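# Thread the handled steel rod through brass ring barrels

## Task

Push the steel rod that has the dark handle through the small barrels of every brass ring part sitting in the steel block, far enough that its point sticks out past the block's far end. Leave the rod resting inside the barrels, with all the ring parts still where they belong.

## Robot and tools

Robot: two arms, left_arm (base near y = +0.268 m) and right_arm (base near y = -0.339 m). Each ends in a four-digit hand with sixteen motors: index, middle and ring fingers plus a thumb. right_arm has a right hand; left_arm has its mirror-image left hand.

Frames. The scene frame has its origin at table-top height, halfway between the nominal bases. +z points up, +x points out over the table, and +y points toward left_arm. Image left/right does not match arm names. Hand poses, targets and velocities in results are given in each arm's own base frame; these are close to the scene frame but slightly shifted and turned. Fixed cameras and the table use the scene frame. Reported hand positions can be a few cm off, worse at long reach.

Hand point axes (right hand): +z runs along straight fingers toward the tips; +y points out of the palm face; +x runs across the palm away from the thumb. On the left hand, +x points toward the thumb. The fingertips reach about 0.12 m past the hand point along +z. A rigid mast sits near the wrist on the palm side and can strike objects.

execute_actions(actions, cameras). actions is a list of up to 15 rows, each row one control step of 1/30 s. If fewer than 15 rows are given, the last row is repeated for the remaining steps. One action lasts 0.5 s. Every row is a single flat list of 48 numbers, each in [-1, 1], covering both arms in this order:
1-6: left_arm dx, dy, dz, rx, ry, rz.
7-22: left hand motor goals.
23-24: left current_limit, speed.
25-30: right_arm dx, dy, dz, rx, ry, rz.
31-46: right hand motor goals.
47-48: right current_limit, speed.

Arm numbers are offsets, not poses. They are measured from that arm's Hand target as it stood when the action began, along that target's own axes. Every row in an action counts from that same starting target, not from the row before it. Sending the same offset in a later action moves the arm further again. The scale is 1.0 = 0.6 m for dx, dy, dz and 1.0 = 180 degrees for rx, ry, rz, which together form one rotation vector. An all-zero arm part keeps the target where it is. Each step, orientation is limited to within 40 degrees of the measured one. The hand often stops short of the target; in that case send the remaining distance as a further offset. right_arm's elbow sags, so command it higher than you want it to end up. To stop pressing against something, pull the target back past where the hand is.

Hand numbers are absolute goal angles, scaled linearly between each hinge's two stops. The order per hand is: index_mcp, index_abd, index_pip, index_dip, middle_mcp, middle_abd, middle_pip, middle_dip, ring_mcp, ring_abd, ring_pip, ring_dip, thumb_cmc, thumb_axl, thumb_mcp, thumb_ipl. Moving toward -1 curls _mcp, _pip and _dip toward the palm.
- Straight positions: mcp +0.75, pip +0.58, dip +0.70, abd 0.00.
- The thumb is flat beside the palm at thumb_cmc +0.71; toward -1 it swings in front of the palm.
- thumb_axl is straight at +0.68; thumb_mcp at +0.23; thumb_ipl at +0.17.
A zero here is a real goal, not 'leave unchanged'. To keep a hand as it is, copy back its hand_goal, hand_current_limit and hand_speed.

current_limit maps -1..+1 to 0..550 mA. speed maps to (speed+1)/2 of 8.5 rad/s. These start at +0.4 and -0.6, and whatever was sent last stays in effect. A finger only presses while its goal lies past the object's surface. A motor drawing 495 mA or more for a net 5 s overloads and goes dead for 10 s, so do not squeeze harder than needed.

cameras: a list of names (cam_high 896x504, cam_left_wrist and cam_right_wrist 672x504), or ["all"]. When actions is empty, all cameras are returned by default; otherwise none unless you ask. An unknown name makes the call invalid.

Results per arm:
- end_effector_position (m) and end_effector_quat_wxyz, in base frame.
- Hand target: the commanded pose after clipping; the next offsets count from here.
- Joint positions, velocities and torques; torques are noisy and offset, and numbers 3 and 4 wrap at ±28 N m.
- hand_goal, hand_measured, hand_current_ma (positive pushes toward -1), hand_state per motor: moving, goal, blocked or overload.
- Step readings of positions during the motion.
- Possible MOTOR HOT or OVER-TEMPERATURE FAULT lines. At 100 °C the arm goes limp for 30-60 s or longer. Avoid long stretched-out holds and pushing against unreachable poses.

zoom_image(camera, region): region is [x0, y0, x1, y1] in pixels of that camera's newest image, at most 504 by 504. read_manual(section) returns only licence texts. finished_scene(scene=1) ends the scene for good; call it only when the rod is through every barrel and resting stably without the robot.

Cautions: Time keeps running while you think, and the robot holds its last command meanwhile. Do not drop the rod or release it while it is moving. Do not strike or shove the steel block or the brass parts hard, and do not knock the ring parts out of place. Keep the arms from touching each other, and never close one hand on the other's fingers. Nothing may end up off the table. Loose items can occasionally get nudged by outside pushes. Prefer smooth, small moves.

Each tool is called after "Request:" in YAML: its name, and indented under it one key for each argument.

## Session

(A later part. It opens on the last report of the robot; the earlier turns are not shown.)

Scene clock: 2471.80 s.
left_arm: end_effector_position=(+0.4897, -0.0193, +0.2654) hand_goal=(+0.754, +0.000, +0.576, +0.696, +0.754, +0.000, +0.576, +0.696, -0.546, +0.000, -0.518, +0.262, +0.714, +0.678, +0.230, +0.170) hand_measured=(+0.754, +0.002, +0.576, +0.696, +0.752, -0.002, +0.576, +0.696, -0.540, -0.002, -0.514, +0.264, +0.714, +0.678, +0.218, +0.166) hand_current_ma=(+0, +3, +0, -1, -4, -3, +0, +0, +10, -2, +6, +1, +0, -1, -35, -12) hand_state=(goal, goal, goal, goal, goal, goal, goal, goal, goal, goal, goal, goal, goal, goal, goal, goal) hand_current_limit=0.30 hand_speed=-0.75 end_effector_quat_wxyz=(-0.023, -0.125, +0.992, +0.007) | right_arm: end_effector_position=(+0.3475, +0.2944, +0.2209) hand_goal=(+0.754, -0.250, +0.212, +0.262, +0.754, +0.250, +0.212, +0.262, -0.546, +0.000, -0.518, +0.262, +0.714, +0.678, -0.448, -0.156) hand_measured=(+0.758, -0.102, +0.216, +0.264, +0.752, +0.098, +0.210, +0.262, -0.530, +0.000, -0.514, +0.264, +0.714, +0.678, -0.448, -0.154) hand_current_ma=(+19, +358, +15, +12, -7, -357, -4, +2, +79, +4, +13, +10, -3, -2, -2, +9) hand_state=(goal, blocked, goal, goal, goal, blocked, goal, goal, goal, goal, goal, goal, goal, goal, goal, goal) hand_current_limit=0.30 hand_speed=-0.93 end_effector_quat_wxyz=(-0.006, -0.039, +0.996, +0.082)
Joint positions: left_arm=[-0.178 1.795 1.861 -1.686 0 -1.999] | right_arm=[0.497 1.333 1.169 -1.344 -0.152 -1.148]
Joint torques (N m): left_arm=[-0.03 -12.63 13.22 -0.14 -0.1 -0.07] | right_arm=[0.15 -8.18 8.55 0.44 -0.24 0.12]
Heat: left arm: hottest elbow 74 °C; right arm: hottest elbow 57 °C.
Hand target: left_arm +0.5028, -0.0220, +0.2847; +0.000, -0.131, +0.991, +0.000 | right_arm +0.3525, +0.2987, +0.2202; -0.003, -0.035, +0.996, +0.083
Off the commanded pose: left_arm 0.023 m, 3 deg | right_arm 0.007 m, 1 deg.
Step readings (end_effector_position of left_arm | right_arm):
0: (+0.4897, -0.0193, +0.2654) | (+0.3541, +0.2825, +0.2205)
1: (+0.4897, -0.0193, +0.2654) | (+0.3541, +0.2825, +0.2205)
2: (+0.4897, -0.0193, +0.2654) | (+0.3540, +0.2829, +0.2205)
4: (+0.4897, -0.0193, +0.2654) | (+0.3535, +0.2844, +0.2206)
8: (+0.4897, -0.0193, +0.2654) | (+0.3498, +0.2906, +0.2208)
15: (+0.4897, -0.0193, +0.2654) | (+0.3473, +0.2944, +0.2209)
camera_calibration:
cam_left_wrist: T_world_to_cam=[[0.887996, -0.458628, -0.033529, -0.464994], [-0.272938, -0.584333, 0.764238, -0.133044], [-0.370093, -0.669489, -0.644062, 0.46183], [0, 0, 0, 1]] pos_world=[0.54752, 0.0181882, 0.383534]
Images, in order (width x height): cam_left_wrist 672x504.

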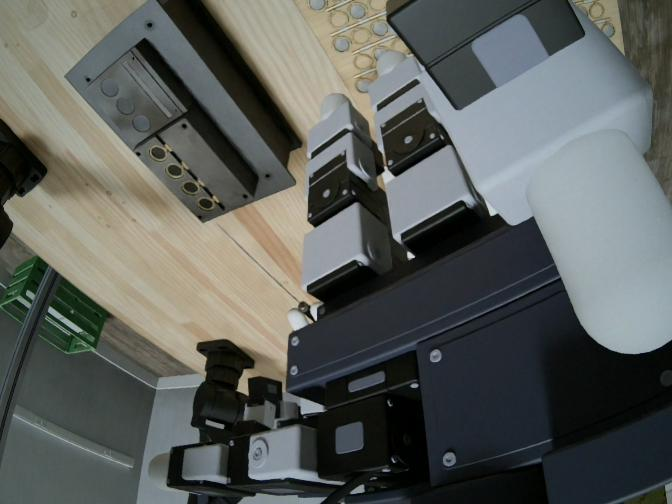

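Request:
execute_actions:
  actions:
    - [[0,0,0,0,0,0,0.754,0,0.576,0.696,0.754,0,0.576,0.696,-0.547,0,-0.519,0.261,0.714,0.678,0.23,0.17,0.3,-0.75,0.003,0.005,0.008,0,0,0.0083,0.754,-0.25,0.212,0.261,0.754,0.25,0.212,0.261,-0.547,0,-0.519,0.261,0.714,0.678,-0.449,-0.157,0.3,-0.93]]
  cameras: ["cam_left_wrist"]

Request:
zoom_image:
  camera: "cam_left_wrist"
  region: [150, 130, 350, 330]

Scene clock: 2495.93 s.
left_arm: end_effector_position=(+0.4897, -0.0193, +0.2654) hand_goal=(+0.754, +0.000, +0.576, +0.696, +0.754, +0.000, +0.576, +0.696, -0.546, +0.000, -0.518, +0.262, +0.714, +0.678, +0.230, +0.170) hand_measured=(+0.754, +0.002, +0.576, +0.696, +0.752, -0.002, +0.576, +0.696, -0.540, -0.002, -0.514, +0.264, +0.714, +0.678, +0.218, +0.166) hand_current_ma=(+0, +3, +0, -1, -4, -3, +0, +0, +10, -2, +6, +1, +0, -1, -35, -12) hand_state=(goal, goal, goal, goal, goal, goal, goal, goal, goal, goal, goal, goal, goal, goal, goal, goal) hand_current_limit=0.30 hand_speed=-0.75 end_effector_quat_wxyz=(-0.023, -0.125, +0.992, +0.007) | right_arm: end_effector_position=(+0.3501, +0.2992, +0.2216) hand_goal=(+0.754, -0.250, +0.212, +0.262, +0.754, +0.250, +0.212, +0.262, -0.546, +0.000, -0.518, +0.262, +0.714, +0.678, -0.448, -0.156) hand_measured=(+0.758, -0.102, +0.216, +0.264, +0.752, +0.098, +0.210, +0.262, -0.530, +0.000, -0.514, +0.264, +0.714, +0.678, -0.448, -0.154) hand_current_ma=(+19, +358, +15, +12, -7, -357, -4, +2, +79, +4, +13, +10, -3, -2, -2, +9) hand_state=(goal, blocked, goal, goal, goal, blocked, goal, goal, goal, goal, goal, goal, goal, goal, goal, goal) hand_current_limit=0.30 hand_speed=-0.93 end_effector_quat_wxyz=(-0.002, -0.025, +0.996, +0.085)
Joint positions: left_arm=[-0.178 1.795 1.861 -1.686 0 -1.999] | right_arm=[0.508 1.333 1.169 -1.331 -0.152 -1.107]
Joint torques (N m): left_arm=[0.15 -12.86 13.22 -0.23 -0.09 -0.08] | right_arm=[0.38 -8.35 7.54 0.47 -0.19 0.14]
Heat: left arm: hottest elbow 74 °C; right arm: hottest elbow 56 °C.
Hand target: left_arm +0.5028, -0.0220, +0.2847; +0.000, -0.131, +0.991, +0.000 | right_arm +0.3505, +0.3024, +0.2159; -0.004, -0.022, +0.996, +0.083
Off the commanded pose: left_arm 0.023 m, 3 deg | right_arm 0.007 m, 0 deg.
Step readings (end_effector_position of left_arm | right_arm):
0: (+0.4897, -0.0193, +0.2654) | (+0.3475, +0.2943, +0.2209)
1: (+0.4897, -0.0193, +0.2654) | (+0.3476, +0.2944, +0.2209)
2: (+0.4897, -0.0193, +0.2654) | (+0.3480, +0.2944, +0.2209)
4: (+0.4897, -0.0193, +0.2654) | (+0.3488, +0.2955, +0.2212)
8: (+0.4897, -0.0193, +0.2654) | (+0.3497, +0.2977, +0.2215)
15: (+0.4897, -0.0193, +0.2654) | (+0.3498, +0.2992, +0.2216)
camera_calibration:
cam_left_wrist: T_world_to_cam=[[0.887996, -0.458628, -0.033529, -0.464994], [-0.272938, -0.584333, 0.764238, -0.133044], [-0.370093, -0.669489, -0.644062, 0.46183], [0, 0, 0, 1]] pos_world=[0.54752, 0.0181882, 0.383534]
Images, in order (width x height): cam_left_wrist 672x504.

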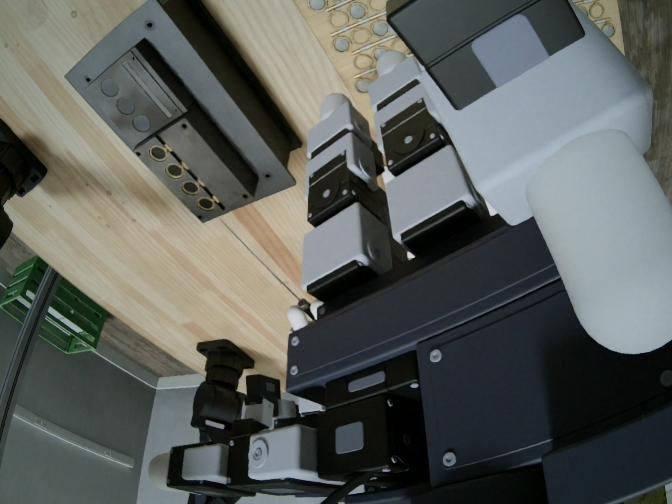

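Scaled by 2.520 from the camera's 672x504 image, which has a finer 960x720 frame.

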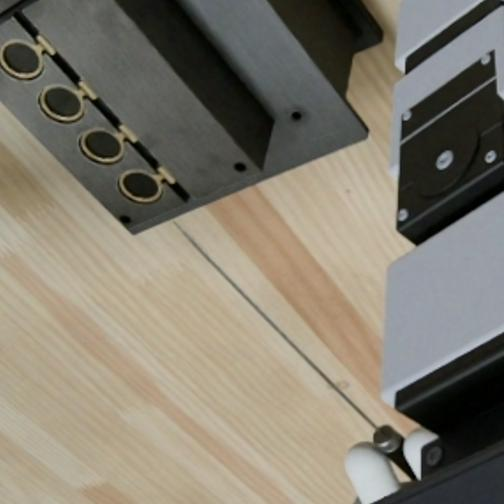

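Request:
execute_actions:
  actions:
    - [[0,0,0,0,0,0,0.754,0,0.576,0.696,0.754,0,0.576,0.696,-0.547,0,-0.519,0.261,0.714,0.678,0.23,0.17,0.3,-0.75,0,-0.001,0.008,0,0,0,0.754,-0.25,0.212,0.261,0.754,0.25,0.212,0.261,-0.547,0,-0.519,0.261,0.714,0.678,-0.449,-0.157,0.3,-0.93]]
  cameras: ["cam_left_wrist"]

Request:
zoom_image:
  camera: "cam_left_wrist"
  region: [150, 130, 350, 330]

Scene clock: 2504.23 s.
left_arm: end_effector_position=(+0.4897, -0.0193, +0.2654) hand_goal=(+0.754, +0.000, +0.576, +0.696, +0.754, +0.000, +0.576, +0.696, -0.546, +0.000, -0.518, +0.262, +0.714, +0.678, +0.230, +0.170) hand_measured=(+0.754, +0.002, +0.576, +0.696, +0.752, -0.002, +0.576, +0.696, -0.540, -0.002, -0.514, +0.264, +0.714, +0.678, +0.218, +0.166) hand_current_ma=(+0, +3, +0, -1, -4, -3, +0, +0, +10, -2, +6, +1, +0, -1, -35, -12) hand_state=(goal, goal, goal, goal, goal, goal, goal, goal, goal, goal, goal, goal, goal, goal, goal, goal) hand_current_limit=0.30 hand_speed=-0.75 end_effector_quat_wxyz=(-0.023, -0.125, +0.992, +0.007) | right_arm: end_effector_position=(+0.3496, +0.2988, +0.2169) hand_goal=(+0.754, -0.250, +0.212, +0.262, +0.754, +0.250, +0.212, +0.262, -0.546, +0.000, -0.518, +0.262, +0.714, +0.678, -0.448, -0.156) hand_measured=(+0.758, -0.102, +0.216, +0.264, +0.752, +0.098, +0.210, +0.262, -0.530, +0.000, -0.514, +0.264, +0.714, +0.678, -0.448, -0.154) hand_current_ma=(+19, +358, +15, +12, -7, -357, -4, +2, +79, +4, +13, +10, -3, -2, -2, +9) hand_state=(goal, blocked, goal, goal, goal, blocked, goal, goal, goal, goal, goal, goal, goal, goal, goal, goal) hand_current_limit=0.30 hand_speed=-0.93 end_effector_quat_wxyz=(-0.002, -0.025, +0.996, +0.085)
Joint positions: left_arm=[-0.178 1.795 1.861 -1.686 0 -1.999] | right_arm=[0.508 1.333 1.156 -1.318 -0.152 -1.106]
Joint torques (N m): left_arm=[0.09 -12.81 13.19 -0.14 -0.1 -0.06] | right_arm=[0.44 -8.18 7.69 0.49 -0.19 0.15]
Heat: left arm: hottest elbow 74 °C; right arm: hottest elbow 55 °C.
Hand target: left_arm +0.5028, -0.0220, +0.2847; +0.000, -0.131, +0.991, +0.000 | right_arm +0.3505, +0.3026, +0.2111; -0.004, -0.022, +0.996, +0.083
Off the commanded pose: left_arm 0.023 m, 3 deg | right_arm 0.007 m, 0 deg.
Step readings (end_effector_position of left_arm | right_arm):
0: (+0.4897, -0.0193, +0.2654) | (+0.3502, +0.2992, +0.2216)
1: (+0.4897, -0.0193, +0.2654) | (+0.3502, +0.2992, +0.2216)
2: (+0.4897, -0.0193, +0.2654) | (+0.3502, +0.2992, +0.2214)
4: (+0.4897, -0.0193, +0.2654) | (+0.3503, +0.2993, +0.2202)
8: (+0.4897, -0.0193, +0.2654) | (+0.3494, +0.2987, +0.2172)
15: (+0.4897, -0.0193, +0.2654) | (+0.3496, +0.2988, +0.2169)
camera_calibration:
cam_left_wrist: T_world_to_cam=[[0.887996, -0.458628, -0.033529, -0.464994], [-0.272938, -0.584333, 0.764238, -0.133044], [-0.370093, -0.669489, -0.644062, 0.46183], [0, 0, 0, 1]] pos_world=[0.54752, 0.0181882, 0.383534]
Images, in order (width x height): cam_left_wrist 672x504.

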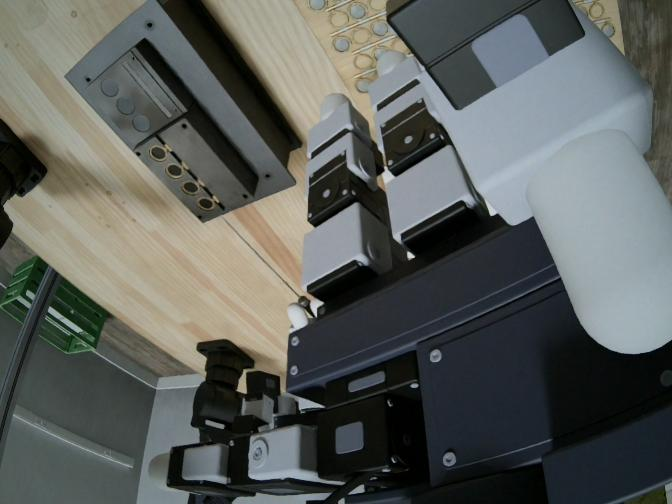

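Scaled by 2.520 from the camera's 672x504 image, which has a finer 960x720 frame.

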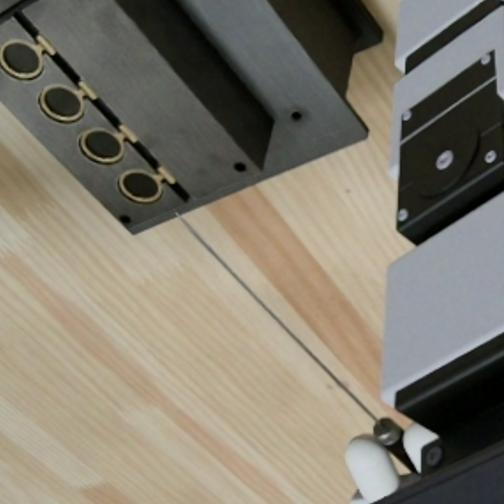

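Request:
zoom_image:
  camera: "cam_left_wrist"
  region: [180, 170, 260, 250]

Scaled by 6.300 from the camera's 672x504 image, which has a finer 960x720 frame.

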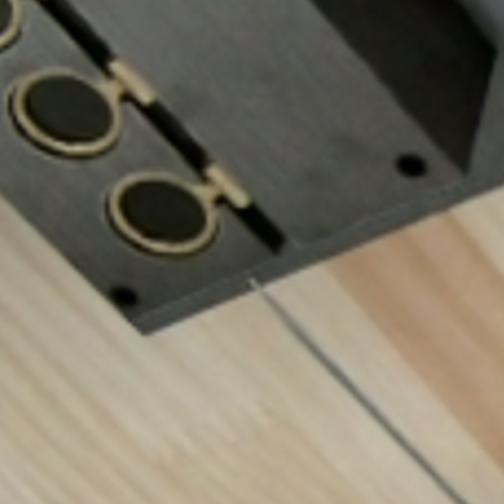

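Request:
execute_actions:
  actions:
    - [[0,0,0,0,0,0,0.754,0,0.576,0.696,0.754,0,0.576,0.696,-0.547,0,-0.519,0.261,0.714,0.678,0.23,0.17,0.3,-0.75,-0.006,0.011,-0.006,0,0,0,0.754,-0.25,0.212,0.261,0.754,0.25,0.212,0.261,-0.547,0,-0.519,0.261,0.714,0.678,-0.449,-0.157,0.3,-0.93]]
  cameras: ["cam_left_wrist"]

Request:
zoom_image:
  camera: "cam_left_wrist"
  region: [160, 150, 260, 250]

Scene clock: 2519.10 s.
left_arm: end_effector_position=(+0.4897, -0.0193, +0.2654) hand_goal=(+0.754, +0.000, +0.576, +0.696, +0.754, +0.000, +0.576, +0.696, -0.546, +0.000, -0.518, +0.262, +0.714, +0.678, +0.230, +0.170) hand_measured=(+0.754, +0.002, +0.576, +0.696, +0.752, -0.002, +0.576, +0.696, -0.540, -0.002, -0.514, +0.264, +0.714, +0.678, +0.218, +0.166) hand_current_ma=(+0, +3, +0, -1, -4, -3, +0, +0, +10, -2, +6, +1, +0, -1, -35, -12) hand_state=(goal, goal, goal, goal, goal, goal, goal, goal, goal, goal, goal, goal, goal, goal, goal, goal) hand_current_limit=0.30 hand_speed=-0.75 end_effector_quat_wxyz=(-0.023, -0.125, +0.992, +0.007) | right_arm: end_effector_position=(+0.3484, +0.3025, +0.2115) hand_goal=(+0.754, -0.250, +0.212, +0.262, +0.754, +0.250, +0.212, +0.262, -0.546, +0.000, -0.518, +0.262, +0.714, +0.678, -0.448, -0.156) hand_measured=(+0.758, -0.102, +0.216, +0.264, +0.752, +0.098, +0.210, +0.262, -0.530, +0.000, -0.514, +0.264, +0.714, +0.678, -0.448, -0.154) hand_current_ma=(+19, +357, +15, +12, -7, -357, -4, +2, +79, +4, +13, +10, -3, -2, -2, +9) hand_state=(goal, blocked, goal, goal, goal, blocked, goal, goal, goal, goal, goal, goal, goal, goal, goal, goal) hand_current_limit=0.30 hand_speed=-0.93 end_effector_quat_wxyz=(-0.008, -0.024, +0.996, +0.082)
Joint positions: left_arm=[-0.178 1.795 1.861 -1.686 0 -1.999] | right_arm=[0.518 1.346 1.156 -1.318 -0.152 -1.097]
Joint torques (N m): left_arm=[0.03 -12.86 13.22 -0.1 -0.1 -0.04] | right_arm=[0.38 -8.41 9.51 0.09 -0.18 0.15]
Heat: left arm: hottest elbow 74 °C; right arm: hottest elbow 56 °C.
Hand target: left_arm +0.5028, -0.0220, +0.2847; +0.000, -0.131, +0.991, +0.000 | right_arm +0.3538, +0.3087, +0.2158; -0.004, -0.022, +0.996, +0.083
Off the commanded pose: left_arm 0.023 m, 3 deg | right_arm 0.009 m, 1 deg.
Step readings (end_effector_position of left_arm | right_arm):
0: (+0.4897, -0.0193, +0.2654) | (+0.3496, +0.2988, +0.2169)
1: (+0.4897, -0.0193, +0.2654) | (+0.3496, +0.2988, +0.2169)
2: (+0.4897, -0.0193, +0.2654) | (+0.3495, +0.2989, +0.2169)
4: (+0.4897, -0.0193, +0.2654) | (+0.3490, +0.2999, +0.2162)
8: (+0.4897, -0.0193, +0.2654) | (+0.3486, +0.3014, +0.2134)
15: (+0.4897, -0.0193, +0.2654) | (+0.3484, +0.3025, +0.2115)
camera_calibration:
cam_left_wrist: T_world_to_cam=[[0.887996, -0.458628, -0.033529, -0.464994], [-0.272938, -0.584333, 0.764238, -0.133044], [-0.370093, -0.669489, -0.644062, 0.46183], [0, 0, 0, 1]] pos_world=[0.54752, 0.0181882, 0.383534]
Images, in order (width x height): cam_left_wrist 672x504.

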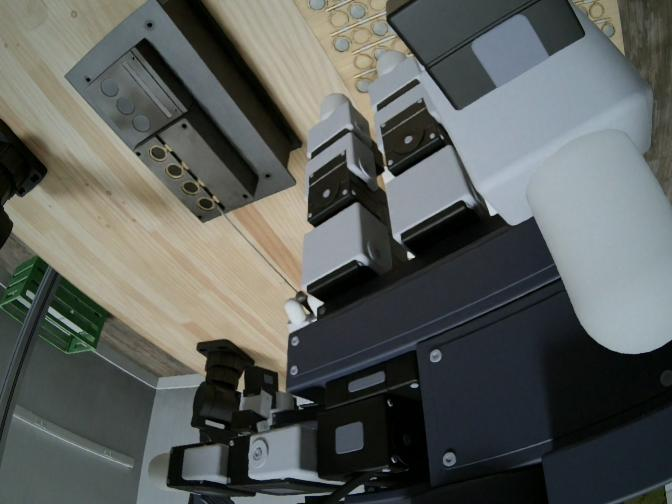

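Scaled by 5.040 from the camera's 672x504 image, which has a finer 960x720 frame.

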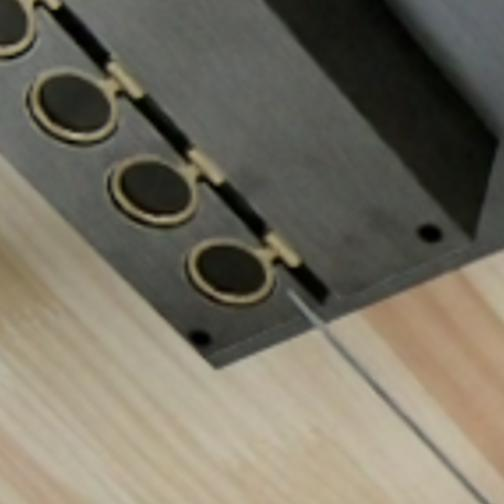

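Request:
execute_actions:
  actions:
    - [[0,0,0,0,0,0,0.754,0,0.576,0.696,0.754,0,0.576,0.696,-0.547,0,-0.519,0.261,0.714,0.678,0.23,0.17,0.3,-0.75,-0.004,-0.006,-0.003,0,0,0,0.754,-0.25,0.212,0.261,0.754,0.25,0.212,0.261,-0.547,0,-0.519,0.261,0.714,0.678,-0.449,-0.157,0.3,-0.93]]
  cameras: ["cam_left_wrist"]

Request:
zoom_image:
  camera: "cam_left_wrist"
  region: [160, 150, 260, 250]

Scene clock: 2528.00 s.
left_arm: end_effector_position=(+0.4897, -0.0193, +0.2654) hand_goal=(+0.754, +0.000, +0.576, +0.696, +0.754, +0.000, +0.576, +0.696, -0.546, +0.000, -0.518, +0.262, +0.714, +0.678, +0.230, +0.170) hand_measured=(+0.754, +0.002, +0.576, +0.696, +0.752, -0.002, +0.576, +0.696, -0.540, -0.002, -0.514, +0.264, +0.714, +0.678, +0.218, +0.166) hand_current_ma=(+0, +3, +0, -1, -4, -3, +0, +0, +10, -2, +6, +1, +0, -1, -35, -12) hand_state=(goal, goal, goal, goal, goal, goal, goal, goal, goal, goal, goal, goal, goal, goal, goal, goal) hand_current_limit=0.30 hand_speed=-0.75 end_effector_quat_wxyz=(-0.023, -0.125, +0.992, +0.007) | right_arm: end_effector_position=(+0.3485, +0.3025, +0.2115) hand_goal=(+0.754, -0.250, +0.212, +0.262, +0.754, +0.250, +0.212, +0.262, -0.546, +0.000, -0.518, +0.262, +0.714, +0.678, -0.448, -0.156) hand_measured=(+0.758, -0.102, +0.216, +0.264, +0.752, +0.098, +0.210, +0.262, -0.530, +0.000, -0.514, +0.264, +0.714, +0.678, -0.448, -0.154) hand_current_ma=(+19, +358, +15, +12, -7, -357, -4, +2, +79, +4, +13, +10, -3, -2, -2, +9) hand_state=(goal, blocked, goal, goal, goal, blocked, goal, goal, goal, goal, goal, goal, goal, goal, goal, goal) hand_current_limit=0.30 hand_speed=-0.93 end_effector_quat_wxyz=(-0.008, -0.024, +0.996, +0.082)
Joint positions: left_arm=[-0.178 1.795 1.861 -1.686 0 -1.999] | right_arm=[0.518 1.346 1.156 -1.318 -0.152 -1.097]
Joint torques (N m): left_arm=[0.15 -13.04 13.22 -0.16 -0.11 -0.05] | right_arm=[-0.67 -8.29 9.74 -0.08 -0.21 0.05]
Heat: left arm: hottest elbow 74 °C; right arm: hottest elbow 57 °C.
Hand target: left_arm +0.5028, -0.0220, +0.2847; +0.000, -0.131, +0.991, +0.000 | right_arm +0.3564, +0.3049, +0.2170; -0.004, -0.022, +0.996, +0.083
Off the commanded pose: left_arm 0.023 m, 3 deg | right_arm 0.010 m, 1 deg.
Step readings (end_effector_position of left_arm | right_arm):
0: (+0.4897, -0.0193, +0.2654) | (+0.3485, +0.3025, +0.2115)
1: (+0.4897, -0.0193, +0.2654) | (+0.3485, +0.3025, +0.2115)
2: (+0.4897, -0.0193, +0.2654) | (+0.3485, +0.3025, +0.2115)
4: (+0.4897, -0.0193, +0.2654) | (+0.3485, +0.3025, +0.2115)
8: (+0.4897, -0.0193, +0.2654) | (+0.3485, +0.3025, +0.2115)
15: (+0.4897, -0.0193, +0.2654) | (+0.3485, +0.3025, +0.2115)
camera_calibration:
cam_left_wrist: T_world_to_cam=[[0.887996, -0.458628, -0.033529, -0.464994], [-0.272938, -0.584333, 0.764238, -0.133044], [-0.370093, -0.669489, -0.644062, 0.46183], [0, 0, 0, 1]] pos_world=[0.54752, 0.0181882, 0.383534]
Images, in order (width x height): cam_left_wrist 672x504.

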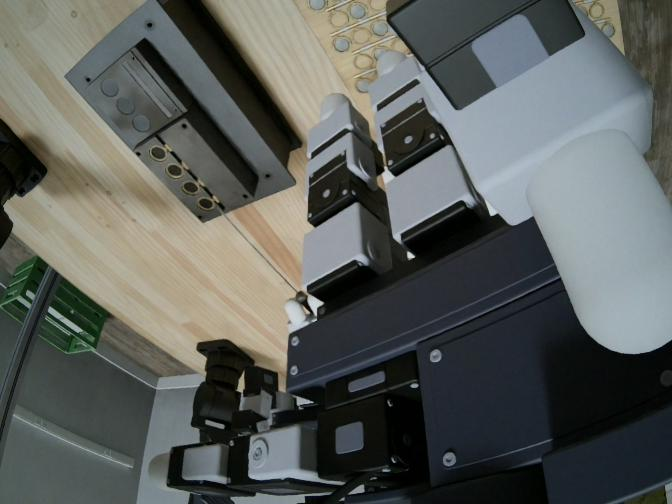

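Scaled by 5.040 from the camera's 672x504 image, which has a finer 960x720 frame.

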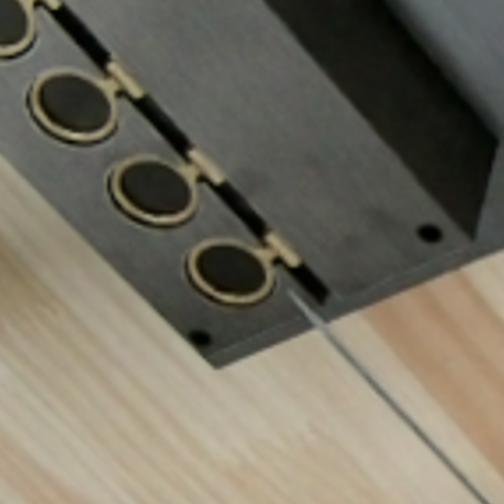

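Request:
execute_actions:
  actions:
    - [[0,0,0,0,0,0,0.754,0,0.576,0.696,0.754,0,0.576,0.696,-0.547,0,-0.519,0.261,0.714,0.678,0.23,0.17,0.3,-0.75,-0.007,0,0,0,0,0,0.754,-0.25,0.212,0.261,0.754,0.25,0.212,0.261,-0.547,0,-0.519,0.261,0.714,0.678,-0.449,-0.157,0.3,-0.93]]
  cameras: ["cam_left_wrist"]

Request:
zoom_image:
  camera: "cam_left_wrist"
  region: [160, 150, 260, 250]

Scene clock: 2533.60 s.
left_arm: end_effector_position=(+0.4897, -0.0193, +0.2654) hand_goal=(+0.754, +0.000, +0.576, +0.696, +0.754, +0.000, +0.576, +0.696, -0.546, +0.000, -0.518, +0.262, +0.714, +0.678, +0.230, +0.170) hand_measured=(+0.754, +0.002, +0.576, +0.696, +0.752, -0.002, +0.576, +0.696, -0.540, -0.002, -0.514, +0.264, +0.714, +0.678, +0.218, +0.166) hand_current_ma=(+0, +3, +0, -1, -4, -3, +0, +0, +10, -2, +6, +1, +0, -1, -35, -12) hand_state=(goal, goal, goal, goal, goal, goal, goal, goal, goal, goal, goal, goal, goal, goal, goal, goal) hand_current_limit=0.30 hand_speed=-0.75 end_effector_quat_wxyz=(-0.023, -0.125, +0.992, +0.007) | right_arm: end_effector_position=(+0.3491, +0.3028, +0.2073) hand_goal=(+0.754, -0.250, +0.212, +0.262, +0.754, +0.250, +0.212, +0.262, -0.546, +0.000, -0.518, +0.262, +0.714, +0.678, -0.448, -0.156) hand_measured=(+0.758, -0.102, +0.216, +0.264, +0.752, +0.098, +0.210, +0.262, -0.530, +0.000, -0.514, +0.264, +0.714, +0.678, -0.448, -0.154) hand_current_ma=(+19, +358, +15, +12, -7, -357, -4, +2, +79, +4, +13, +10, -3, -2, -2, +9) hand_state=(goal, blocked, goal, goal, goal, blocked, goal, goal, goal, goal, goal, goal, goal, goal, goal, goal) hand_current_limit=0.30 hand_speed=-0.93 end_effector_quat_wxyz=(-0.012, -0.024, +0.996, +0.080)
Joint positions: left_arm=[-0.178 1.795 1.861 -1.686 0 -1.999] | right_arm=[0.518 1.355 1.156 -1.318 -0.152 -1.097]
Joint torques (N m): left_arm=[-0.38 -12.86 13.14 -0.17 -0.08 -0.08] | right_arm=[-1.03 -8.35 10.5 -0.12 -0.22 0.01]
Heat: left arm: hottest elbow 74 °C; right arm: hottest elbow 57 °C.
Hand target: left_arm +0.5028, -0.0220, +0.2847; +0.000, -0.131, +0.991, +0.000 | right_arm +0.3606, +0.3051, +0.2170; -0.004, -0.022, +0.996, +0.083
Off the commanded pose: left_arm 0.023 m, 3 deg | right_arm 0.015 m, 1 deg.
Step readings (end_effector_position of left_arm | right_arm):
0: (+0.4897, -0.0193, +0.2654) | (+0.3485, +0.3025, +0.2115)
1: (+0.4897, -0.0193, +0.2654) | (+0.3485, +0.3025, +0.2115)
2: (+0.4897, -0.0193, +0.2654) | (+0.3485, +0.3025, +0.2115)
4: (+0.4897, -0.0193, +0.2654) | (+0.3485, +0.3025, +0.2110)
8: (+0.4897, -0.0193, +0.2654) | (+0.3489, +0.3027, +0.2088)
15: (+0.4897, -0.0193, +0.2654) | (+0.3491, +0.3028, +0.2073)
camera_calibration:
cam_left_wrist: T_world_to_cam=[[0.887996, -0.458628, -0.033529, -0.464994], [-0.272938, -0.584333, 0.764238, -0.133044], [-0.370093, -0.669489, -0.644062, 0.46183], [0, 0, 0, 1]] pos_world=[0.54752, 0.0181882, 0.383534]
Images, in order (width x height): cam_left_wrist 672x504.

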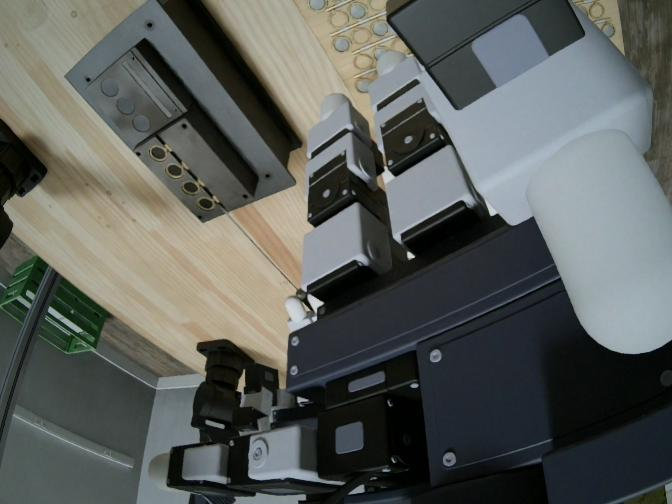

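Scaled by 5.040 from the camera's 672x504 image, which has a finer 960x720 frame.

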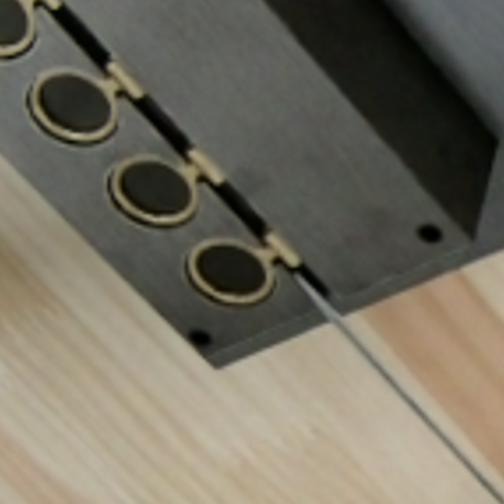

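Request:
execute_actions:
  actions:
    - [[0,0,0,0,0,0,0.754,0,0.576,0.696,0.754,0,0.576,0.696,-0.547,0,-0.519,0.261,0.714,0.678,0.23,0.17,0.3,-0.75,0.0143,-0.0142,0.0263,0,0,0,0.754,-0.25,0.212,0.261,0.754,0.25,0.212,0.261,-0.547,0,-0.519,0.261,0.714,0.678,-0.449,-0.157,0.3,-0.93]]
  cameras: ["cam_left_wrist"]

Request:
zoom_image:
  camera: "cam_left_wrist"
  region: [160, 150, 260, 250]

Scene clock: 2546.50 s.
left_arm: end_effector_position=(+0.4897, -0.0193, +0.2654) hand_goal=(+0.754, +0.000, +0.576, +0.696, +0.754, +0.000, +0.576, +0.696, -0.546, +0.000, -0.518, +0.262, +0.714, +0.678, +0.230, +0.170) hand_measured=(+0.754, +0.002, +0.576, +0.696, +0.752, -0.002, +0.576, +0.696, -0.540, -0.002, -0.514, +0.264, +0.714, +0.678, +0.218, +0.166) hand_current_ma=(+0, +3, +0, -1, -4, -3, +0, +0, +10, -2, +6, +1, +0, -1, -35, -12) hand_state=(goal, goal, goal, goal, goal, goal, goal, goal, goal, goal, goal, goal, goal, goal, goal, goal) hand_current_limit=0.30 hand_speed=-0.75 end_effector_quat_wxyz=(-0.023, -0.125, +0.992, +0.007) | right_arm: end_effector_position=(+0.3490, +0.3014, +0.1984) hand_goal=(+0.754, -0.250, +0.212, +0.262, +0.754, +0.250, +0.212, +0.262, -0.546, +0.000, -0.518, +0.262, +0.714, +0.678, -0.448, -0.156) hand_measured=(+0.758, -0.102, +0.216, +0.264, +0.752, +0.098, +0.210, +0.262, -0.530, +0.000, -0.514, +0.264, +0.714, +0.678, -0.448, -0.154) hand_current_ma=(+19, +358, +15, +12, -7, -357, -4, +2, +79, +4, +13, +10, -3, -2, -2, +9) hand_state=(goal, blocked, goal, goal, goal, blocked, goal, goal, goal, goal, goal, goal, goal, goal, goal, goal) hand_current_limit=0.30 hand_speed=-0.93 end_effector_quat_wxyz=(-0.011, -0.023, +0.996, +0.080)
Joint positions: left_arm=[-0.178 1.795 1.861 -1.686 0 -1.999] | right_arm=[0.515 1.355 1.131 -1.289 -0.152 -1.097]
Joint torques (N m): left_arm=[0.26 -12.81 13.22 -0.23 -0.09 -0.08] | right_arm=[-1.14 -9.7 7.66 0.43 -0.22 -0.02]
Heat: left arm: hottest elbow 74 °C; right arm: hottest elbow 59 °C.
Hand target: left_arm +0.5028, -0.0220, +0.2847; +0.000, -0.131, +0.991, +0.000 | right_arm +0.3522, +0.2989, +0.2001; -0.004, -0.022, +0.996, +0.083
Off the commanded pose: left_arm 0.023 m, 3 deg | right_arm 0.004 m, 1 deg.
Step readings (end_effector_position of left_arm | right_arm):
0: (+0.4897, -0.0193, +0.2654) | (+0.3491, +0.3028, +0.2073)
1: (+0.4897, -0.0193, +0.2654) | (+0.3491, +0.3028, +0.2073)
2: (+0.4897, -0.0193, +0.2654) | (+0.3492, +0.3029, +0.2074)
4: (+0.4897, -0.0193, +0.2654) | (+0.3501, +0.3032, +0.2071)
8: (+0.4897, -0.0193, +0.2654) | (+0.3508, +0.3028, +0.2031)
15: (+0.4897, -0.0193, +0.2654) | (+0.3487, +0.3012, +0.1982)
camera_calibration:
cam_left_wrist: T_world_to_cam=[[0.887996, -0.458628, -0.033529, -0.464994], [-0.272938, -0.584333, 0.764238, -0.133044], [-0.370093, -0.669489, -0.644062, 0.46183], [0, 0, 0, 1]] pos_world=[0.54752, 0.0181882, 0.383534]
Images, in order (width x height): cam_left_wrist 672x504.

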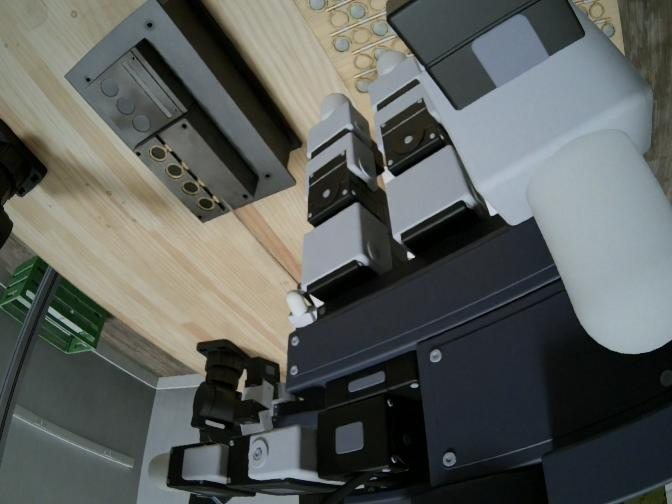

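Scaled by 5.040 from the camera's 672x504 image, which has a finer 960x720 frame.

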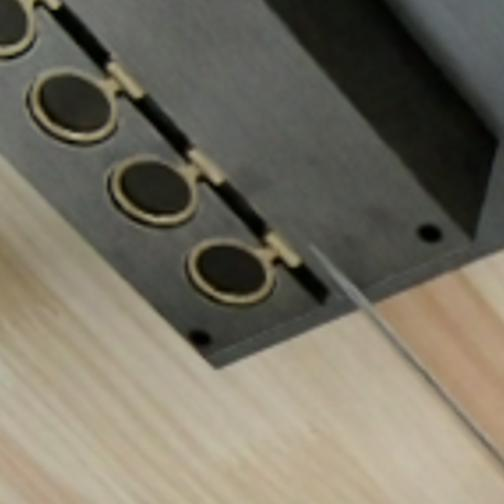

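Request:
execute_actions:
  actions:
    - [[0,0,0,0,0,0,0.754,0,0.576,0.696,0.754,0,0.576,0.696,-0.547,0,-0.519,0.261,0.714,0.678,0.23,0.17,0.3,-0.75,0.0217,-0.0148,-0.0025,0,0,0,0.754,-0.25,0.212,0.261,0.754,0.25,0.212,0.261,-0.547,0,-0.519,0.261,0.714,0.678,-0.449,-0.157,0.3,-0.93]]
  cameras: ["cam_left_wrist"]

Request:
zoom_image:
  camera: "cam_left_wrist"
  region: [160, 150, 260, 250]

Scene clock: 2557.00 s.
left_arm: end_effector_position=(+0.4897, -0.0193, +0.2654) hand_goal=(+0.754, +0.000, +0.576, +0.696, +0.754, +0.000, +0.576, +0.696, -0.546, +0.000, -0.518, +0.262, +0.714, +0.678, +0.230, +0.170) hand_measured=(+0.754, +0.002, +0.576, +0.696, +0.752, -0.002, +0.576, +0.696, -0.540, -0.002, -0.514, +0.264, +0.714, +0.678, +0.218, +0.166) hand_current_ma=(+0, +3, +0, -1, -4, -3, +0, +0, +10, -2, +6, +1, +0, -1, -35, -12) hand_state=(goal, goal, goal, goal, goal, goal, goal, goal, goal, goal, goal, goal, goal, goal, goal, goal) hand_current_limit=0.30 hand_speed=-0.75 end_effector_quat_wxyz=(-0.023, -0.125, +0.992, +0.007) | right_arm: end_effector_position=(+0.3386, +0.2924, +0.1993) hand_goal=(+0.754, -0.250, +0.212, +0.262, +0.754, +0.250, +0.212, +0.262, -0.546, +0.000, -0.518, +0.262, +0.714, +0.678, -0.448, -0.156) hand_measured=(+0.758, -0.102, +0.216, +0.264, +0.752, +0.098, +0.210, +0.262, -0.530, +0.000, -0.514, +0.264, +0.714, +0.678, -0.448, -0.154) hand_current_ma=(+19, +358, +15, +12, -7, -357, -4, +2, +79, +4, +13, +10, -3, -2, -2, +9) hand_state=(goal, blocked, goal, goal, goal, blocked, goal, goal, goal, goal, goal, goal, goal, goal, goal, goal) hand_current_limit=0.30 hand_speed=-0.93 end_effector_quat_wxyz=(-0.007, -0.020, +0.996, +0.082)
Joint positions: left_arm=[-0.178 1.795 1.861 -1.686 0 -1.999] | right_arm=[0.509 1.314 1.094 -1.286 -0.152 -1.097]
Joint torques (N m): left_arm=[0.32 -12.86 13.26 -0.21 -0.11 -0.07] | right_arm=[-1.08 -9.17 7.58 0.21 -0.25 -0.07]
Heat: left arm: hottest elbow 74 °C; right arm: hottest elbow 57 °C.
Hand target: left_arm +0.5028, -0.0220, +0.2847; +0.000, -0.131, +0.991, +0.000 | right_arm +0.3396, +0.2893, +0.2002; -0.004, -0.022, +0.996, +0.083
Off the commanded pose: left_arm 0.023 m, 3 deg | right_arm 0.003 m, 0 deg.
Step readings (end_effector_position of left_arm | right_arm):
0: (+0.4897, -0.0193, +0.2654) | (+0.3490, +0.3014, +0.1984)
1: (+0.4897, -0.0193, +0.2654) | (+0.3489, +0.3013, +0.1982)
2: (+0.4897, -0.0193, +0.2654) | (+0.3485, +0.3009, +0.1979)
4: (+0.4897, -0.0193, +0.2654) | (+0.3456, +0.2989, +0.1967)
8: (+0.4897, -0.0193, +0.2654) | (+0.3391, +0.2937, +0.1960)
15: (+0.4897, -0.0193, +0.2654) | (+0.3385, +0.2925, +0.1993)
camera_calibration:
cam_left_wrist: T_world_to_cam=[[0.887996, -0.458628, -0.033529, -0.464994], [-0.272938, -0.584333, 0.764238, -0.133044], [-0.370093, -0.669489, -0.644062, 0.46183], [0, 0, 0, 1]] pos_world=[0.54752, 0.0181882, 0.383534]
Images, in order (width x height): cam_left_wrist 672x504.

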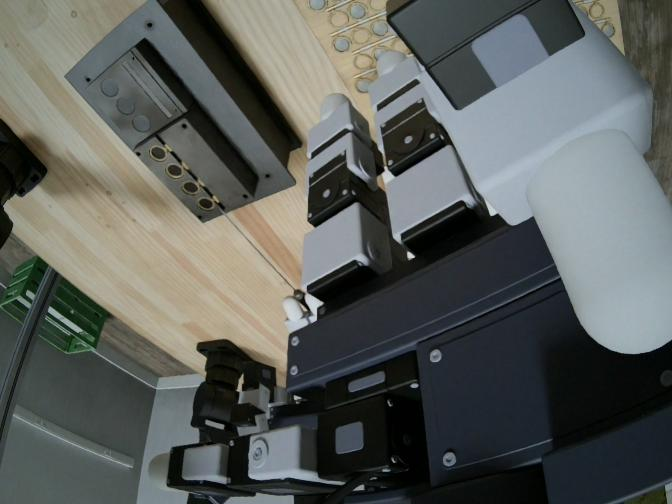

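Scaled by 5.040 from the camera's 672x504 image, which has a finer 960x720 frame.

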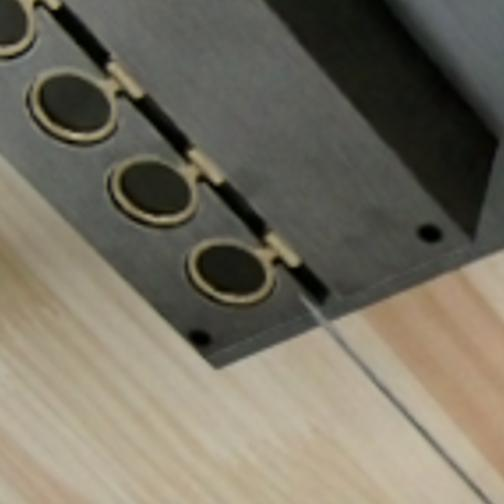

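Request:
execute_actions:
  actions:
    - [[0,0,0,0,0,0,0.754,0,0.576,0.696,0.754,0,0.576,0.696,-0.547,0,-0.519,0.261,0.714,0.678,0.23,0.17,0.3,-0.75,0,-0.002,0.0117,0,0,0,0.754,-0.25,0.212,0.261,0.754,0.25,0.212,0.261,-0.547,0,-0.519,0.261,0.714,0.678,-0.449,-0.157,0.3,-0.93]]
  cameras: ["cam_left_wrist"]

Request:
zoom_image:
  camera: "cam_left_wrist"
  region: [160, 150, 260, 250]

Scene clock: 2562.20 s.
left_arm: end_effector_position=(+0.4897, -0.0193, +0.2654) hand_goal=(+0.754, +0.000, +0.576, +0.696, +0.754, +0.000, +0.576, +0.696, -0.546, +0.000, -0.518, +0.262, +0.714, +0.678, +0.230, +0.170) hand_measured=(+0.754, +0.002, +0.576, +0.696, +0.752, -0.002, +0.576, +0.696, -0.540, -0.002, -0.514, +0.264, +0.714, +0.678, +0.218, +0.166) hand_current_ma=(+0, +3, +0, -1, -4, -3, +0, +0, +10, -2, +6, +1, +0, -1, -35, -12) hand_state=(goal, goal, goal, goal, goal, goal, goal, goal, goal, goal, goal, goal, goal, goal, goal, goal) hand_current_limit=0.30 hand_speed=-0.75 end_effector_quat_wxyz=(-0.023, -0.125, +0.992, +0.007) | right_arm: end_effector_position=(+0.3369, +0.2915, +0.1933) hand_goal=(+0.754, -0.250, +0.212, +0.262, +0.754, +0.250, +0.212, +0.262, -0.546, +0.000, -0.518, +0.262, +0.714, +0.678, -0.448, -0.156) hand_measured=(+0.758, -0.102, +0.216, +0.264, +0.752, +0.098, +0.210, +0.262, -0.530, +0.000, -0.514, +0.264, +0.714, +0.678, -0.448, -0.154) hand_current_ma=(+19, +358, +15, +12, -7, -357, -4, +2, +79, +4, +13, +10, -3, -2, -2, +9) hand_state=(goal, blocked, goal, goal, goal, blocked, goal, goal, goal, goal, goal, goal, goal, goal, goal, goal) hand_current_limit=0.30 hand_speed=-0.93 end_effector_quat_wxyz=(-0.009, -0.020, +0.996, +0.081)
Joint positions: left_arm=[-0.178 1.795 1.861 -1.686 0 -1.999] | right_arm=[0.509 1.314 1.078 -1.273 -0.152 -1.097]
Joint torques (N m): left_arm=[-0.26 -12.98 13.2 -0.09 -0.1 -0.04] | right_arm=[-1.08 -8.7 7.58 0.46 -0.25 -0.07]
Heat: left arm: hottest elbow 74 °C; right arm: hottest elbow 57 °C.
Hand target: left_arm +0.5028, -0.0220, +0.2847; +0.000, -0.131, +0.991, +0.000 | right_arm +0.3395, +0.2893, +0.1931; -0.004, -0.022, +0.996, +0.083
Off the commanded pose: left_arm 0.023 m, 3 deg | right_arm 0.004 m, 1 deg.
Step readings (end_effector_position of left_arm | right_arm):
0: (+0.4897, -0.0193, +0.2654) | (+0.3386, +0.2924, +0.1993)
1: (+0.4897, -0.0193, +0.2654) | (+0.3386, +0.2924, +0.1993)
2: (+0.4897, -0.0193, +0.2654) | (+0.3384, +0.2923, +0.1990)
4: (+0.4897, -0.0193, +0.2654) | (+0.3382, +0.2922, +0.1976)
8: (+0.4897, -0.0193, +0.2654) | (+0.3368, +0.2914, +0.1939)
15: (+0.4897, -0.0193, +0.2654) | (+0.3369, +0.2915, +0.1933)
camera_calibration:
cam_left_wrist: T_world_to_cam=[[0.887996, -0.458628, -0.033529, -0.464994], [-0.272938, -0.584333, 0.764238, -0.133044], [-0.370093, -0.669489, -0.644062, 0.46183], [0, 0, 0, 1]] pos_world=[0.54752, 0.0181882, 0.383534]
Images, in order (width x height): cam_left_wrist 672x504.

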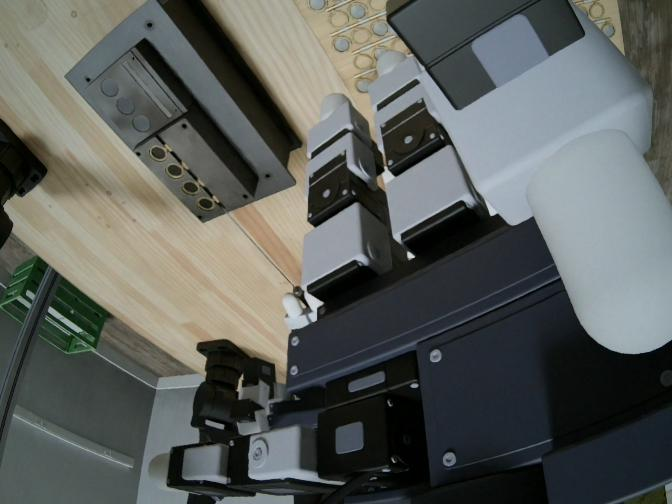

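Scaled by 5.040 from the camera's 672x504 image, which has a finer 960x720 frame.

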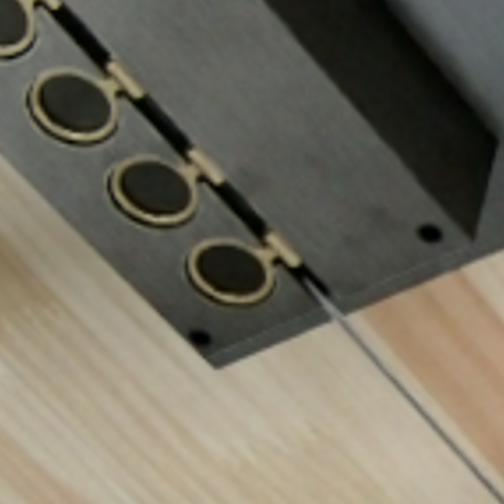

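Request:
execute_actions:
  actions:
    - [[0,0,0,0,0,0,0.754,0,0.576,0.696,0.754,0,0.576,0.696,-0.547,0,-0.519,0.261,0.714,0.678,0.23,0.17,0.3,-0.75,0,-0.003,0.009,0,0,0,0.754,-0.25,0.212,0.261,0.754,0.25,0.212,0.261,-0.547,0,-0.519,0.261,0.714,0.678,-0.449,-0.157,0.3,-0.93]]
  cameras: ["cam_left_wrist"]

Request:
zoom_image:
  camera: "cam_left_wrist"
  region: [160, 150, 260, 250]

Scene clock: 2569.80 s.
left_arm: end_effector_position=(+0.4897, -0.0193, +0.2654) hand_goal=(+0.754, +0.000, +0.576, +0.696, +0.754, +0.000, +0.576, +0.696, -0.546, +0.000, -0.518, +0.262, +0.714, +0.678, +0.230, +0.170) hand_measured=(+0.754, +0.002, +0.576, +0.696, +0.752, -0.002, +0.576, +0.696, -0.540, -0.002, -0.514, +0.264, +0.714, +0.678, +0.218, +0.166) hand_current_ma=(+0, +3, +0, -1, -4, -3, +0, +0, +10, -2, +6, +1, +0, -1, -35, -12) hand_state=(goal, goal, goal, goal, goal, goal, goal, goal, goal, goal, goal, goal, goal, goal, goal, goal) hand_current_limit=0.30 hand_speed=-0.75 end_effector_quat_wxyz=(-0.023, -0.125, +0.992, +0.007) | right_arm: end_effector_position=(+0.3367, +0.2906, +0.1888) hand_goal=(+0.754, -0.250, +0.212, +0.262, +0.754, +0.250, +0.212, +0.262, -0.546, +0.000, -0.518, +0.262, +0.714, +0.678, -0.448, -0.156) hand_measured=(+0.758, -0.102, +0.216, +0.264, +0.752, +0.098, +0.210, +0.262, -0.530, +0.000, -0.514, +0.264, +0.714, +0.678, -0.448, -0.154) hand_current_ma=(+19, +358, +15, +12, -7, -357, -4, +1, +79, +4, +13, +10, -3, -2, -2, +9) hand_state=(goal, blocked, goal, goal, goal, blocked, goal, goal, goal, goal, goal, goal, goal, goal, goal, goal) hand_current_limit=0.30 hand_speed=-0.93 end_effector_quat_wxyz=(-0.007, -0.020, +0.996, +0.082)
Joint positions: left_arm=[-0.178 1.795 1.861 -1.686 0 -1.999] | right_arm=[0.507 1.314 1.066 -1.258 -0.152 -1.099]
Joint torques (N m): left_arm=[-0.21 -12.92 13.2 -0.17 -0.11 -0.09] | right_arm=[-1.14 -8.47 7.53 0.46 -0.25 -0.07]
Heat: left arm: hottest elbow 74 °C; right arm: hottest elbow 56 °C.
Hand target: left_arm +0.5028, -0.0220, +0.2847; +0.000, -0.131, +0.991, +0.000 | right_arm +0.3395, +0.2884, +0.1874; -0.004, -0.022, +0.996, +0.083
Off the commanded pose: left_arm 0.023 m, 3 deg | right_arm 0.004 m, 0 deg.
Step readings (end_effector_position of left_arm | right_arm):
0: (+0.4897, -0.0193, +0.2654) | (+0.3369, +0.2915, +0.1933)
1: (+0.4897, -0.0193, +0.2654) | (+0.3369, +0.2915, +0.1933)
2: (+0.4897, -0.0193, +0.2654) | (+0.3369, +0.2915, +0.1931)
4: (+0.4897, -0.0193, +0.2654) | (+0.3374, +0.2914, +0.1923)
8: (+0.4897, -0.0193, +0.2654) | (+0.3367, +0.2907, +0.1895)
15: (+0.4897, -0.0193, +0.2654) | (+0.3367, +0.2905, +0.1888)
camera_calibration:
cam_left_wrist: T_world_to_cam=[[0.887996, -0.458628, -0.033529, -0.464994], [-0.272938, -0.584333, 0.764238, -0.133044], [-0.370093, -0.669489, -0.644062, 0.46183], [0, 0, 0, 1]] pos_world=[0.54752, 0.0181882, 0.383534]
Images, in order (width x height): cam_left_wrist 672x504.

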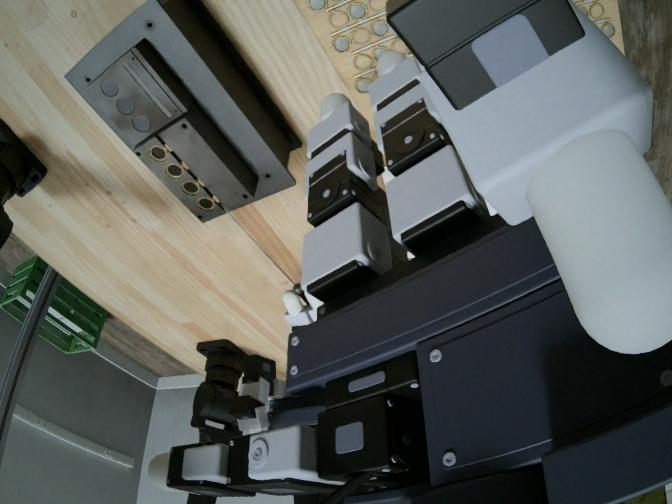

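Scaled by 5.040 from the camera's 672x504 image, which has a finer 960x720 frame.

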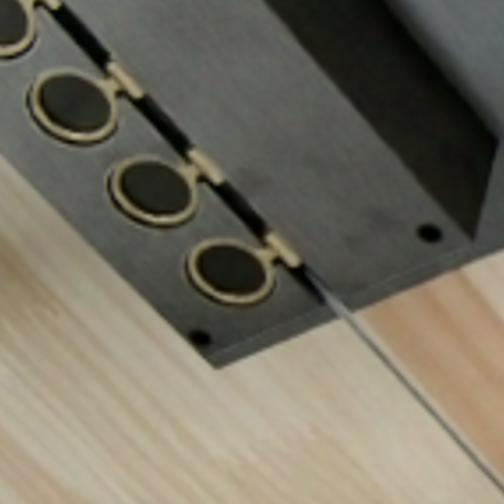

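Request:
zoom_image:
  camera: "cam_left_wrist"
  region: [200, 180, 250, 230]

Scaled by 10.080 from the camera's 672x504 image, which has a finer 960x720 frame.

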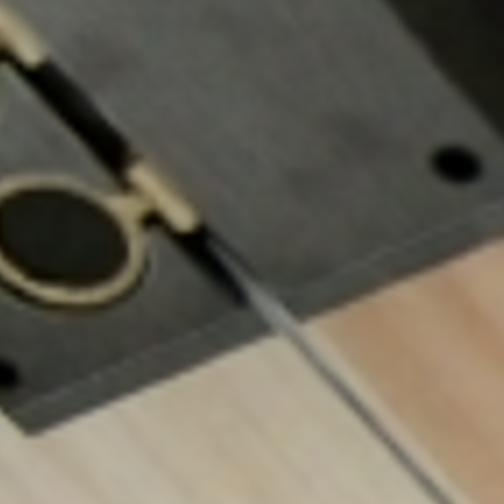

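Request:
execute_actions:
  actions:
    - [[0,0,0,0,0,0,0.754,0,0.576,0.696,0.754,0,0.576,0.696,-0.547,0,-0.519,0.261,0.714,0.678,0.23,0.17,0.3,-0.75,0,-0.004,0.007,0,0,-0.0056,0.754,-0.25,0.212,0.261,0.754,0.25,0.212,0.261,-0.547,0,-0.519,0.261,0.714,0.678,-0.449,-0.157,0.3,-0.93]]
  cameras: ["cam_left_wrist"]

Request:
zoom_image:
  camera: "cam_left_wrist"
  region: [200, 180, 250, 230]

Scene clock: 2581.10 s.
left_arm: end_effector_position=(+0.4897, -0.0193, +0.2654) hand_goal=(+0.754, +0.000, +0.576, +0.696, +0.754, +0.000, +0.576, +0.696, -0.546, +0.000, -0.518, +0.262, +0.714, +0.678, +0.230, +0.170) hand_measured=(+0.754, +0.002, +0.576, +0.696, +0.752, -0.002, +0.576, +0.696, -0.540, -0.002, -0.514, +0.264, +0.714, +0.678, +0.218, +0.166) hand_current_ma=(+0, +3, +0, -1, -4, -3, +0, +0, +10, -2, +6, +1, +0, -1, -35, -12) hand_state=(goal, goal, goal, goal, goal, goal, goal, goal, goal, goal, goal, goal, goal, goal, goal, goal) hand_current_limit=0.30 hand_speed=-0.75 end_effector_quat_wxyz=(-0.023, -0.125, +0.992, +0.007) | right_arm: end_effector_position=(+0.3370, +0.2885, +0.1863) hand_goal=(+0.754, -0.250, +0.212, +0.262, +0.754, +0.250, +0.212, +0.262, -0.546, +0.000, -0.518, +0.262, +0.714, +0.678, -0.448, -0.156) hand_measured=(+0.758, -0.102, +0.216, +0.264, +0.752, +0.098, +0.210, +0.262, -0.530, +0.000, -0.514, +0.264, +0.714, +0.678, -0.448, -0.154) hand_current_ma=(+19, +358, +15, +12, -7, -357, -4, +1, +79, +4, +13, +10, -3, -2, -2, +9) hand_state=(goal, blocked, goal, goal, goal, blocked, goal, goal, goal, goal, goal, goal, goal, goal, goal, goal) hand_current_limit=0.30 hand_speed=-0.93 end_effector_quat_wxyz=(-0.004, -0.028, +0.996, +0.083)
Joint positions: left_arm=[-0.178 1.795 1.861 -1.686 0 -1.999] | right_arm=[0.5 1.314 1.058 -1.246 -0.152 -1.123]
Joint torques (N m): left_arm=[-0.09 -12.86 13.15 -0.2 -0.1 -0.06] | right_arm=[-1.14 -8.06 7.5 0.47 -0.28 -0.16]
Heat: left arm: hottest elbow 74 °C; right arm: hottest elbow 56 °C.
Hand target: left_arm +0.5028, -0.0220, +0.2847; +0.000, -0.131, +0.991, +0.000 | right_arm +0.3396, +0.2867, +0.1828; -0.004, -0.031, +0.996, +0.083
Off the commanded pose: left_arm 0.023 m, 3 deg | right_arm 0.005 m, 0 deg.
Step readings (end_effector_position of left_arm | right_arm):
0: (+0.4897, -0.0193, +0.2654) | (+0.3367, +0.2906, +0.1888)
1: (+0.4897, -0.0193, +0.2654) | (+0.3367, +0.2906, +0.1888)
2: (+0.4897, -0.0193, +0.2654) | (+0.3368, +0.2906, +0.1889)
4: (+0.4897, -0.0193, +0.2654) | (+0.3371, +0.2905, +0.1884)
8: (+0.4897, -0.0193, +0.2654) | (+0.3372, +0.2890, +0.1868)
15: (+0.4897, -0.0193, +0.2654) | (+0.3372, +0.2885, +0.1863)
camera_calibration:
cam_left_wrist: T_world_to_cam=[[0.887996, -0.458628, -0.033529, -0.464994], [-0.272938, -0.584333, 0.764238, -0.133044], [-0.370093, -0.669489, -0.644062, 0.46183], [0, 0, 0, 1]] pos_world=[0.54752, 0.0181882, 0.383534]
Images, in order (width x height): cam_left_wrist 672x504.

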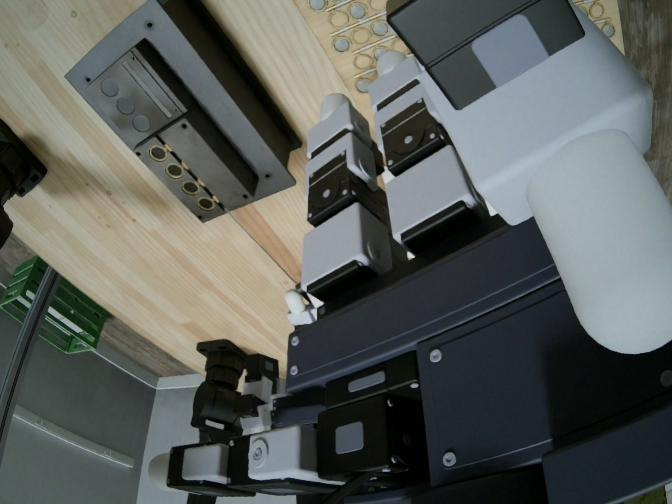

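Scaled by 10.080 from the camera's 672x504 image, which has a finer 960x720 frame.

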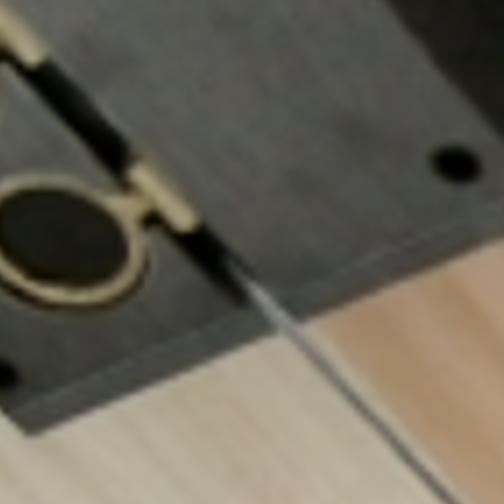

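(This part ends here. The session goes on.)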